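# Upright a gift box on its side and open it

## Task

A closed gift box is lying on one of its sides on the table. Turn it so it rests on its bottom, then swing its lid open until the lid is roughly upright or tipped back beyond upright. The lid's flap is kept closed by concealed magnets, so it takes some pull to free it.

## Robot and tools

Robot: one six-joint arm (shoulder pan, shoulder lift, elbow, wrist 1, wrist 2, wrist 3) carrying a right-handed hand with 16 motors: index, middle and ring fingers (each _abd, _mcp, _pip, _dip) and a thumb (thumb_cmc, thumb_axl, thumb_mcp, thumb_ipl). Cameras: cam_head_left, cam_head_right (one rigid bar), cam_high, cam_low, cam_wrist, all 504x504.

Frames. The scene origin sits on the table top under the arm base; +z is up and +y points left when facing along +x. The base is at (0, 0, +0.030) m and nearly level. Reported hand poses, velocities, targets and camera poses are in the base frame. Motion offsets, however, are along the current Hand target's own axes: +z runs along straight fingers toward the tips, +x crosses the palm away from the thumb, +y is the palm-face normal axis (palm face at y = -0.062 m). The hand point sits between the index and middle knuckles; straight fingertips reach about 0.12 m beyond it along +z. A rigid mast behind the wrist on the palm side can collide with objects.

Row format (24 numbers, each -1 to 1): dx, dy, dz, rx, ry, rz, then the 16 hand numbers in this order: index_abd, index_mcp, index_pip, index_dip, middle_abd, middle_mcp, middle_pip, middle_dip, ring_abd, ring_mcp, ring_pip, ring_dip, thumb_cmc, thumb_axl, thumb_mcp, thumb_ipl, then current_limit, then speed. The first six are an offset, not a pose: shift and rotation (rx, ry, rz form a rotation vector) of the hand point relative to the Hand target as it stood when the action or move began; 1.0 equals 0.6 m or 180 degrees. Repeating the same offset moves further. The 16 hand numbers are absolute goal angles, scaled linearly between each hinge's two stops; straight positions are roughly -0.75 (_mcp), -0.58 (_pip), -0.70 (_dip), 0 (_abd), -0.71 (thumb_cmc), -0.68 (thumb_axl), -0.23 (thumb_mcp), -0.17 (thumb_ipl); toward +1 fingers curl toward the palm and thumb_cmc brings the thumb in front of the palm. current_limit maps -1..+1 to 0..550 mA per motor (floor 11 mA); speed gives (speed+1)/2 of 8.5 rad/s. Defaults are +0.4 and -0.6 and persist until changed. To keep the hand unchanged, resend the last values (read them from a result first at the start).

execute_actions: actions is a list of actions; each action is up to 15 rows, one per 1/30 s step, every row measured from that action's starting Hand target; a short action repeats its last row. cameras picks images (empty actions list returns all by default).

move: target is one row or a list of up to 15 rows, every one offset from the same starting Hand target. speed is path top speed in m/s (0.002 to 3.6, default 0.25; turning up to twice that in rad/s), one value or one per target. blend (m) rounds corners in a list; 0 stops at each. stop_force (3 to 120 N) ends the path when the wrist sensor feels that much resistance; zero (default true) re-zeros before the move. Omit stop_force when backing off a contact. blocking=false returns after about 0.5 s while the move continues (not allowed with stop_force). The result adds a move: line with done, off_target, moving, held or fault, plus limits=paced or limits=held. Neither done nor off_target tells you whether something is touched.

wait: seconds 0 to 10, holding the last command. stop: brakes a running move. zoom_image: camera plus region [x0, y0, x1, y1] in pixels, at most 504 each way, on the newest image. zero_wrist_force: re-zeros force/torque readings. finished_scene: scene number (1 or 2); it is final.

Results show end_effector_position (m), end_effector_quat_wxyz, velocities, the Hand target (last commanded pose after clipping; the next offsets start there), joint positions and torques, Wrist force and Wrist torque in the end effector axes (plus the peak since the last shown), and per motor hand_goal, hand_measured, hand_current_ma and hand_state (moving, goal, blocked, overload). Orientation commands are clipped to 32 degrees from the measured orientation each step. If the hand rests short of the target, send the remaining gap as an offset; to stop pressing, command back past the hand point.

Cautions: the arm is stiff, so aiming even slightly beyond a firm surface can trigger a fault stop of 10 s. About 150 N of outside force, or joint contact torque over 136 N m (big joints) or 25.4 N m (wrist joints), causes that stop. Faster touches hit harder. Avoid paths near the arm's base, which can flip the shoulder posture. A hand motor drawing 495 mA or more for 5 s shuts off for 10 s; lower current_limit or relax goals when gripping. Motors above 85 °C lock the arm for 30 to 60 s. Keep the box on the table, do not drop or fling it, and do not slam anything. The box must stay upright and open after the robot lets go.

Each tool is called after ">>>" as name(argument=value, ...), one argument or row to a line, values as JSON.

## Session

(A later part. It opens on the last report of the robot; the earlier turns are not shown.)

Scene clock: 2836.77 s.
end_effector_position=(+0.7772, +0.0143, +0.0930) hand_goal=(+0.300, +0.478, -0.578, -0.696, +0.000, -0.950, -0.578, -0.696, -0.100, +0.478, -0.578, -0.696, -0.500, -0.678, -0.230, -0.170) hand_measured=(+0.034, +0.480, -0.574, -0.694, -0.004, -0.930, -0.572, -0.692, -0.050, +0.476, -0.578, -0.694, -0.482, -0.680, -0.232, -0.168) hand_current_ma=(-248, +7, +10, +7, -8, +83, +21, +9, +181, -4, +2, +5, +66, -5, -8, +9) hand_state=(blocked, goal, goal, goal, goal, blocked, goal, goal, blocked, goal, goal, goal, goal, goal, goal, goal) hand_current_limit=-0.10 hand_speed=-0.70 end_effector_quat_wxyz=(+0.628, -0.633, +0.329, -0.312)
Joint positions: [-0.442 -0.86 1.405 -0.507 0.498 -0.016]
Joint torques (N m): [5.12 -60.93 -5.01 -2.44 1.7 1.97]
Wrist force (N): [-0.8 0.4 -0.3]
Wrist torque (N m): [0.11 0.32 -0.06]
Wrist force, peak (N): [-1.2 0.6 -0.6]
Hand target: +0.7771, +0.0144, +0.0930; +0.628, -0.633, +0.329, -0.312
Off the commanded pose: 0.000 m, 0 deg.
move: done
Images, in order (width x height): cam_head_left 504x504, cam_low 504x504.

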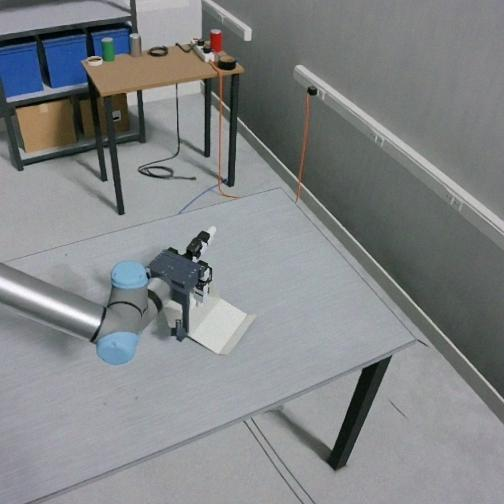

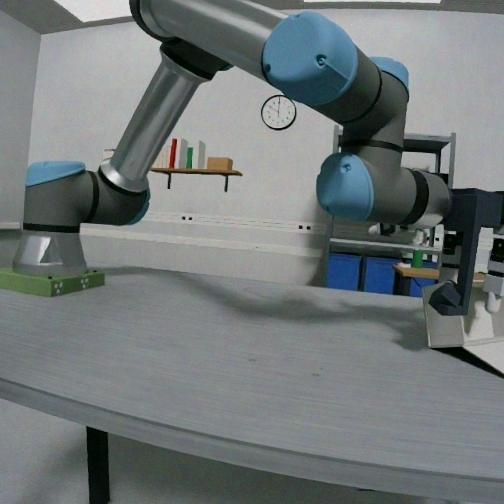

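>>> move(
  target=[
    [-0.05,0.005,0,0,0,0,0.3,0.479,-0.577,-0.696,0,-0.95,-0.577,-0.696,-0.2,0.479,-0.577,-0.696,-0.5,-0.678,-0.23,-0.17,-0.1,-0.7],
  ],
  speed=0.04,
  cameras=["cam_low", "cam_head_left"],
)

>>> zoom_image(
  camera="cam_head_left",
  region=[110, 220, 270, 380],
)

>>> zoom_image(
  camera="cam_low",
  region=[384, 230, 504, 350],
)

Scene clock: 2850.63 s.
end_effector_position=(+0.7594, +0.0385, +0.0906) hand_goal=(+0.300, +0.478, -0.578, -0.696, +0.000, -0.950, -0.578, -0.696, -0.200, +0.478, -0.578, -0.696, -0.500, -0.678, -0.230, -0.170) hand_measured=(+0.034, +0.480, -0.574, -0.694, -0.004, -0.930, -0.572, -0.692, -0.096, +0.476, -0.578, -0.694, -0.482, -0.680, -0.232, -0.168) hand_current_ma=(-247, +7, +9, +7, -8, +83, +21, +9, +247, -4, +2, +5, +66, -5, -8, +9) hand_state=(blocked, goal, goal, goal, goal, blocked, goal, goal, blocked, goal, goal, goal, goal, goal, goal, goal) hand_current_limit=-0.10 hand_speed=-0.70 end_effector_quat_wxyz=(+0.628, -0.633, +0.329, -0.312)
Joint positions: [-0.417 -0.903 1.491 -0.551 0.522 -0.014]
Joint torques (N m): [4.21 -59.42 -6.69 -2.22 1.58 1.88]
Wrist force (N): [-0.8 1.4 -0.6]
Wrist torque (N m): [0.24 0.30 0.03]
Wrist force, peak (N): [-1.1 1.4 -0.8]
Hand target: +0.7593, +0.0386, +0.0906; +0.628, -0.633, +0.329, -0.312
Off the commanded pose: 0.000 m, 0 deg.
move: done
Images, in order (width x height): cam_head_left 504x504, cam_low 504x504.

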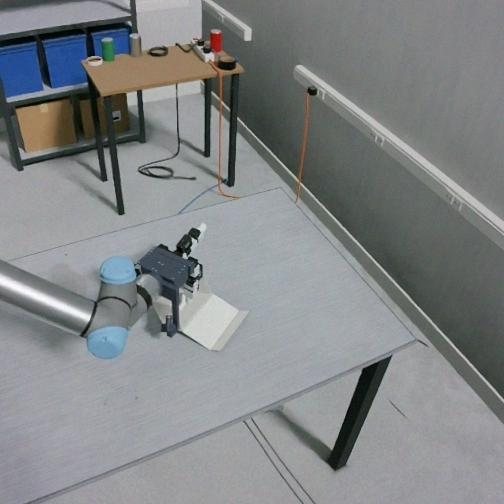

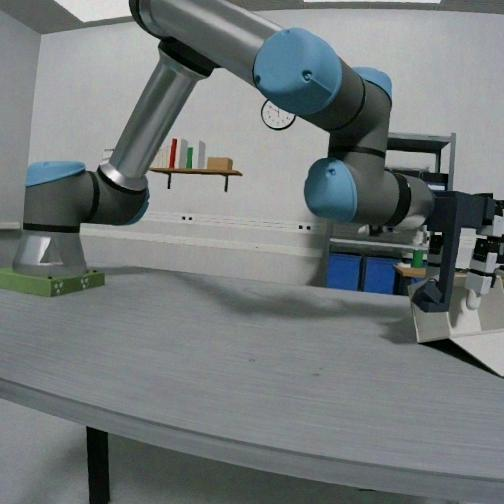

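Scaled by 3.150.

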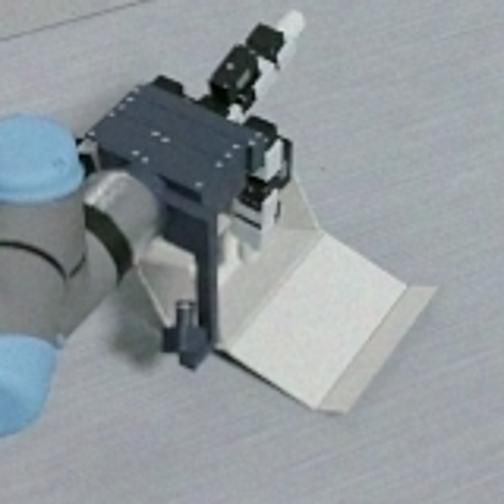

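Scaled by 4.200.

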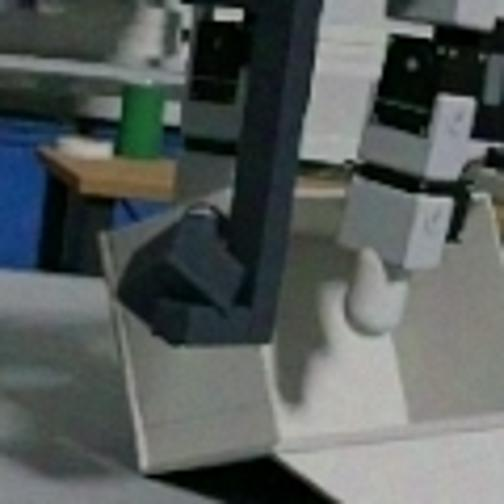

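>>> move(
  target=[
    [0,0,0,0,0,0,-0.05,0.479,-0.577,-0.696,0,-0.95,-0.577,-0.696,-0.3,0.479,-0.577,-0.696,-0.5,-0.678,-0.23,-0.17,0.1,-0.85],
    [-0.03,0.003,0,0,0,0,-0.1,0.479,-0.577,-0.696,0,-0.95,-0.577,-0.696,-0.4,0.479,-0.577,-0.696,-0.5,-0.678,-0.23,-0.17,0.1,-0.85],
  ],
  speed=0.03,
  cameras=["cam_low", "cam_head_left"],
)

>>> zoom_image(
  camera="cam_head_left",
  region=[110, 220, 270, 380],
)

>>> zoom_image(
  camera="cam_low",
  region=[364, 230, 484, 350],
)

Scene clock: 2868.67 s.
end_effector_position=(+0.7487, +0.0532, +0.0891) hand_goal=(-0.100, +0.478, -0.578, -0.696, +0.000, -0.950, -0.578, -0.696, -0.400, +0.478, -0.578, -0.696, -0.500, -0.678, -0.230, -0.170) hand_measured=(-0.096, +0.480, -0.576, -0.694, -0.004, -0.930, -0.572, -0.692, -0.394, +0.476, -0.578, -0.694, -0.482, -0.680, -0.232, -0.168) hand_current_ma=(+11, +7, +7, +6, -8, +83, +21, +9, +19, -4, +2, +5, +66, -5, -8, +9) hand_state=(goal, goal, goal, goal, goal, blocked, goal, goal, goal, goal, goal, goal, goal, goal, goal, goal) hand_current_limit=0.10 hand_speed=-0.85 end_effector_quat_wxyz=(+0.628, -0.633, +0.329, -0.312)
Joint positions: [-0.401 -0.928 1.54 -0.576 0.538 -0.013]
Joint torques (N m): [5.03 -56.54 -4.63 -2.4 1.87 1.83]
Wrist force (N): [-0.9 0.2 -0.9]
Wrist torque (N m): [0.19 0.31 -0.01]
Wrist force, peak (N): [-1.2 1.6 -0.6]
Hand target: +0.7487, +0.0532, +0.0891; +0.628, -0.633, +0.329, -0.312
Off the commanded pose: 0.000 m, 0 deg.
move: done
Images, in order (width x height): cam_head_left 504x504, cam_low 504x504.

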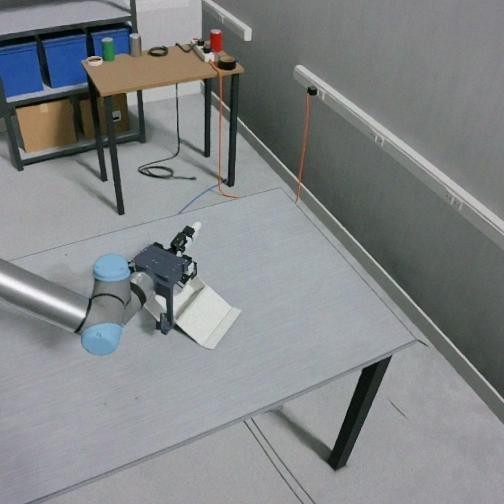

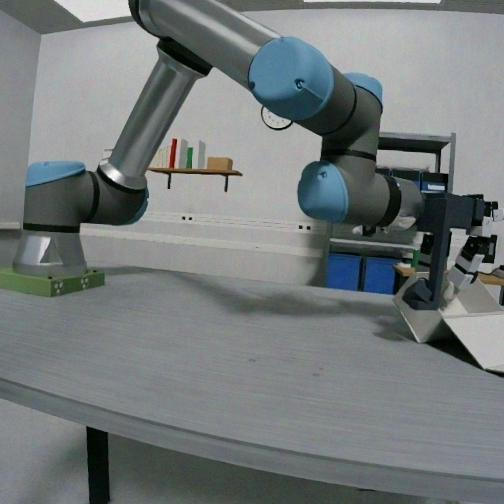

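Scaled by 3.150.

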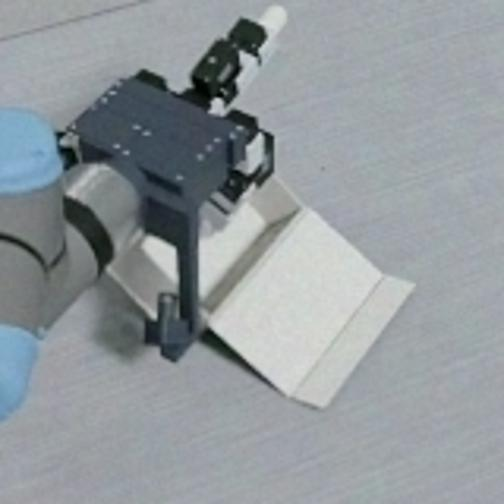

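Scaled by 4.200.

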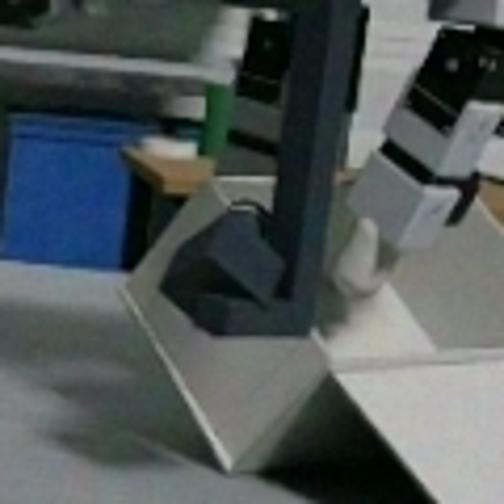

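>>> move(
  target=[
    [-0.03,0.01,0,0,0,0,-0.15,0.479,-0.577,-0.696,0,-0.95,-0.577,-0.696,-0.5,0.479,-0.577,-0.696,-0.5,-0.678,-0.23,-0.17,0.1,-0.85],
  ],
  speed=0.03,
  cameras=["cam_low", "cam_head_left"],
)

>>> zoom_image(
  camera="cam_head_left",
  region=[110, 220, 270, 380],
)

>>> zoom_image(
  camera="cam_low",
  region=[364, 230, 484, 350],
)

Scene clock: 2878.97 s.
end_effector_position=(+0.7380, +0.0676, +0.0834) hand_goal=(-0.150, +0.478, -0.578, -0.696, +0.000, -0.950, -0.578, -0.696, -0.500, +0.478, -0.578, -0.696, -0.500, -0.678, -0.230, -0.170) hand_measured=(-0.152, +0.480, -0.576, -0.694, -0.002, -0.930, -0.572, -0.692, -0.492, +0.476, -0.578, -0.694, -0.482, -0.680, -0.232, -0.168) hand_current_ma=(-6, +7, +7, +6, -8, +83, +21, +9, +21, -3, +2, +5, +66, -5, -7, +9) hand_state=(goal, goal, goal, goal, goal, blocked, goal, goal, goal, goal, goal, goal, goal, goal, goal, goal) hand_current_limit=0.10 hand_speed=-0.85 end_effector_quat_wxyz=(+0.628, -0.633, +0.329, -0.312)
Joint positions: [-0.385 -0.946 1.589 -0.609 0.555 -0.012]
Joint torques (N m): [6.29 -55.15 -3.56 -2.32 1.86 1.86]
Wrist force (N): [-1.0 0.5 -0.7]
Wrist torque (N m): [0.23 0.30 0.00]
Wrist force, peak (N): [-1.6 0.6 -0.9]
Hand target: +0.7379, +0.0677, +0.0834; +0.628, -0.633, +0.329, -0.312
Off the commanded pose: 0.000 m, 0 deg.
move: done
Images, in order (width x height): cam_head_left 504x504, cam_low 504x504.

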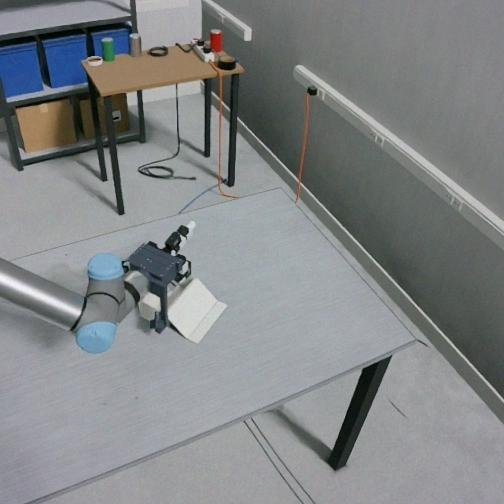

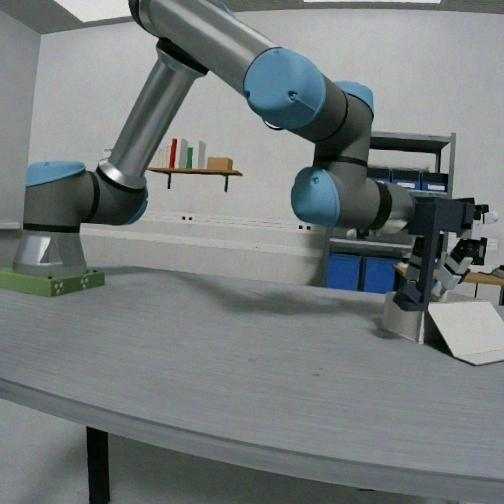

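Scaled by 3.150.

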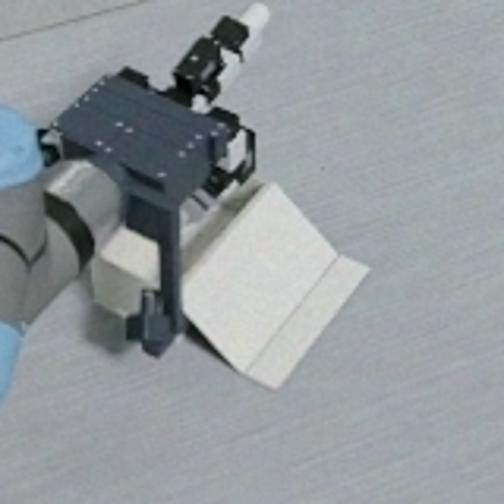

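Scaled by 4.200.

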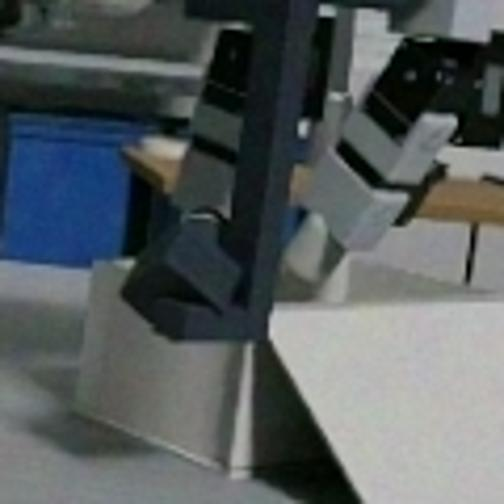

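>>> move(
  target=[
    [0,-0.2,0,0,0,0,-0.15,0.479,-0.577,-0.696,0,-0.95,-0.577,-0.696,-0.5,0.479,-0.577,-0.696,-0.5,-0.678,-0.23,-0.17,0.1,-0.85],
  ],
  speed=0.06,
  cameras=["cam_low", "cam_head_left", "cam_high"],
)

>>> zoom_image(
  camera="cam_head_left",
  region=[110, 220, 270, 380],
)

>>> zoom_image(
  camera="cam_low",
  region=[364, 230, 484, 350],
)

Scene clock: 2894.23 s.
end_effector_position=(+0.7409, +0.0673, +0.2032) hand_goal=(-0.150, +0.478, -0.578, -0.696, +0.000, -0.950, -0.578, -0.696, -0.500, +0.478, -0.578, -0.696, -0.500, -0.678, -0.230, -0.170) hand_measured=(-0.152, +0.480, -0.576, -0.694, -0.002, -0.930, -0.572, -0.692, -0.492, +0.476, -0.578, -0.694, -0.482, -0.680, -0.232, -0.168) hand_current_ma=(-6, +7, +7, +6, -8, +83, +21, +9, +21, -3, +2, +5, +66, -5, -7, +9) hand_state=(goal, goal, goal, goal, goal, blocked, goal, goal, goal, goal, goal, goal, goal, goal, goal, goal) hand_current_limit=0.10 hand_speed=-0.85 end_effector_quat_wxyz=(+0.628, -0.633, +0.329, -0.312)
Joint positions: [-0.384 -1.078 1.457 -0.345 0.556 -0.012]
Joint torques (N m): [4.81 -52.51 -33.43 0.94 1.57 -1.67]
Wrist force (N): [-0.8 0.4 -0.4]
Wrist torque (N m): [0.21 0.28 0.07]
Wrist force, peak (N): [-1.3 0.8 -0.7]
Hand target: +0.7409, +0.0673, +0.2034; +0.628, -0.633, +0.329, -0.312
Off the commanded pose: 0.000 m, 0 deg.
move: done
Images, in order (width x height): cam_head_left 504x504, cam_high 504x504, cam_low 504x504.

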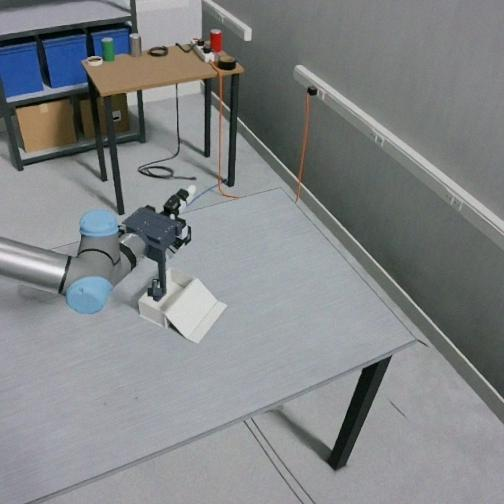

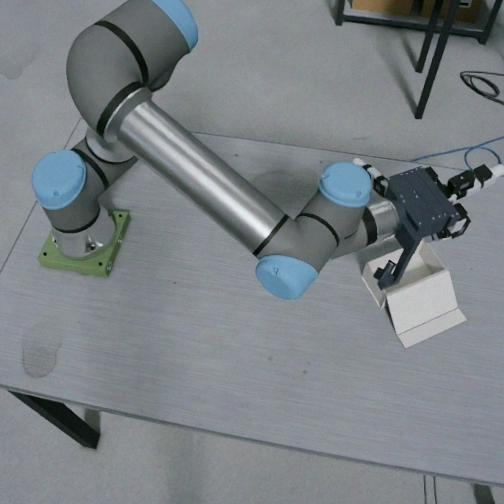

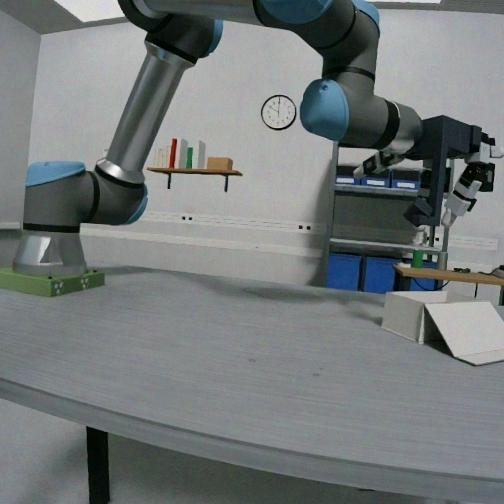

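Scaled by 3.150.

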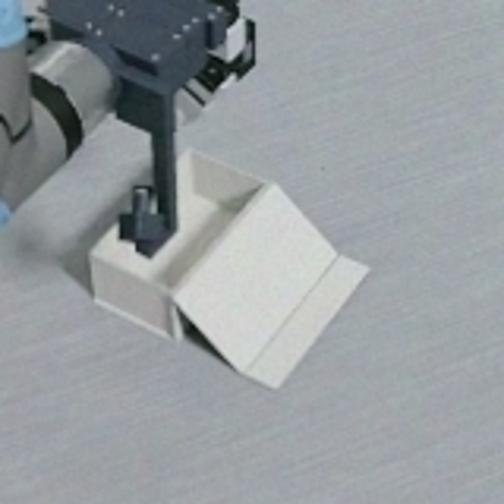

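Scaled by 4.200.

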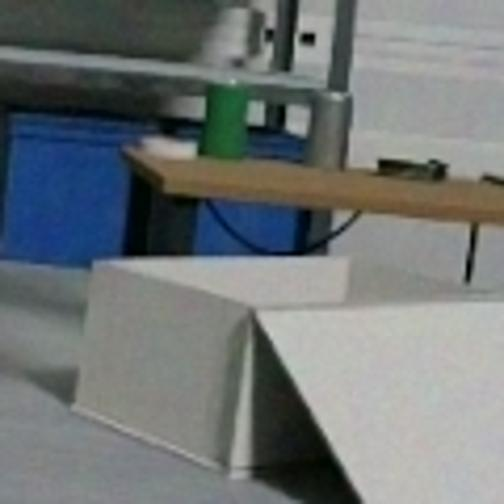

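The box sits on its base with the lid leaning well back.

>>> finished_scene(
  scene=2,
)

The scene is finished: the task was done.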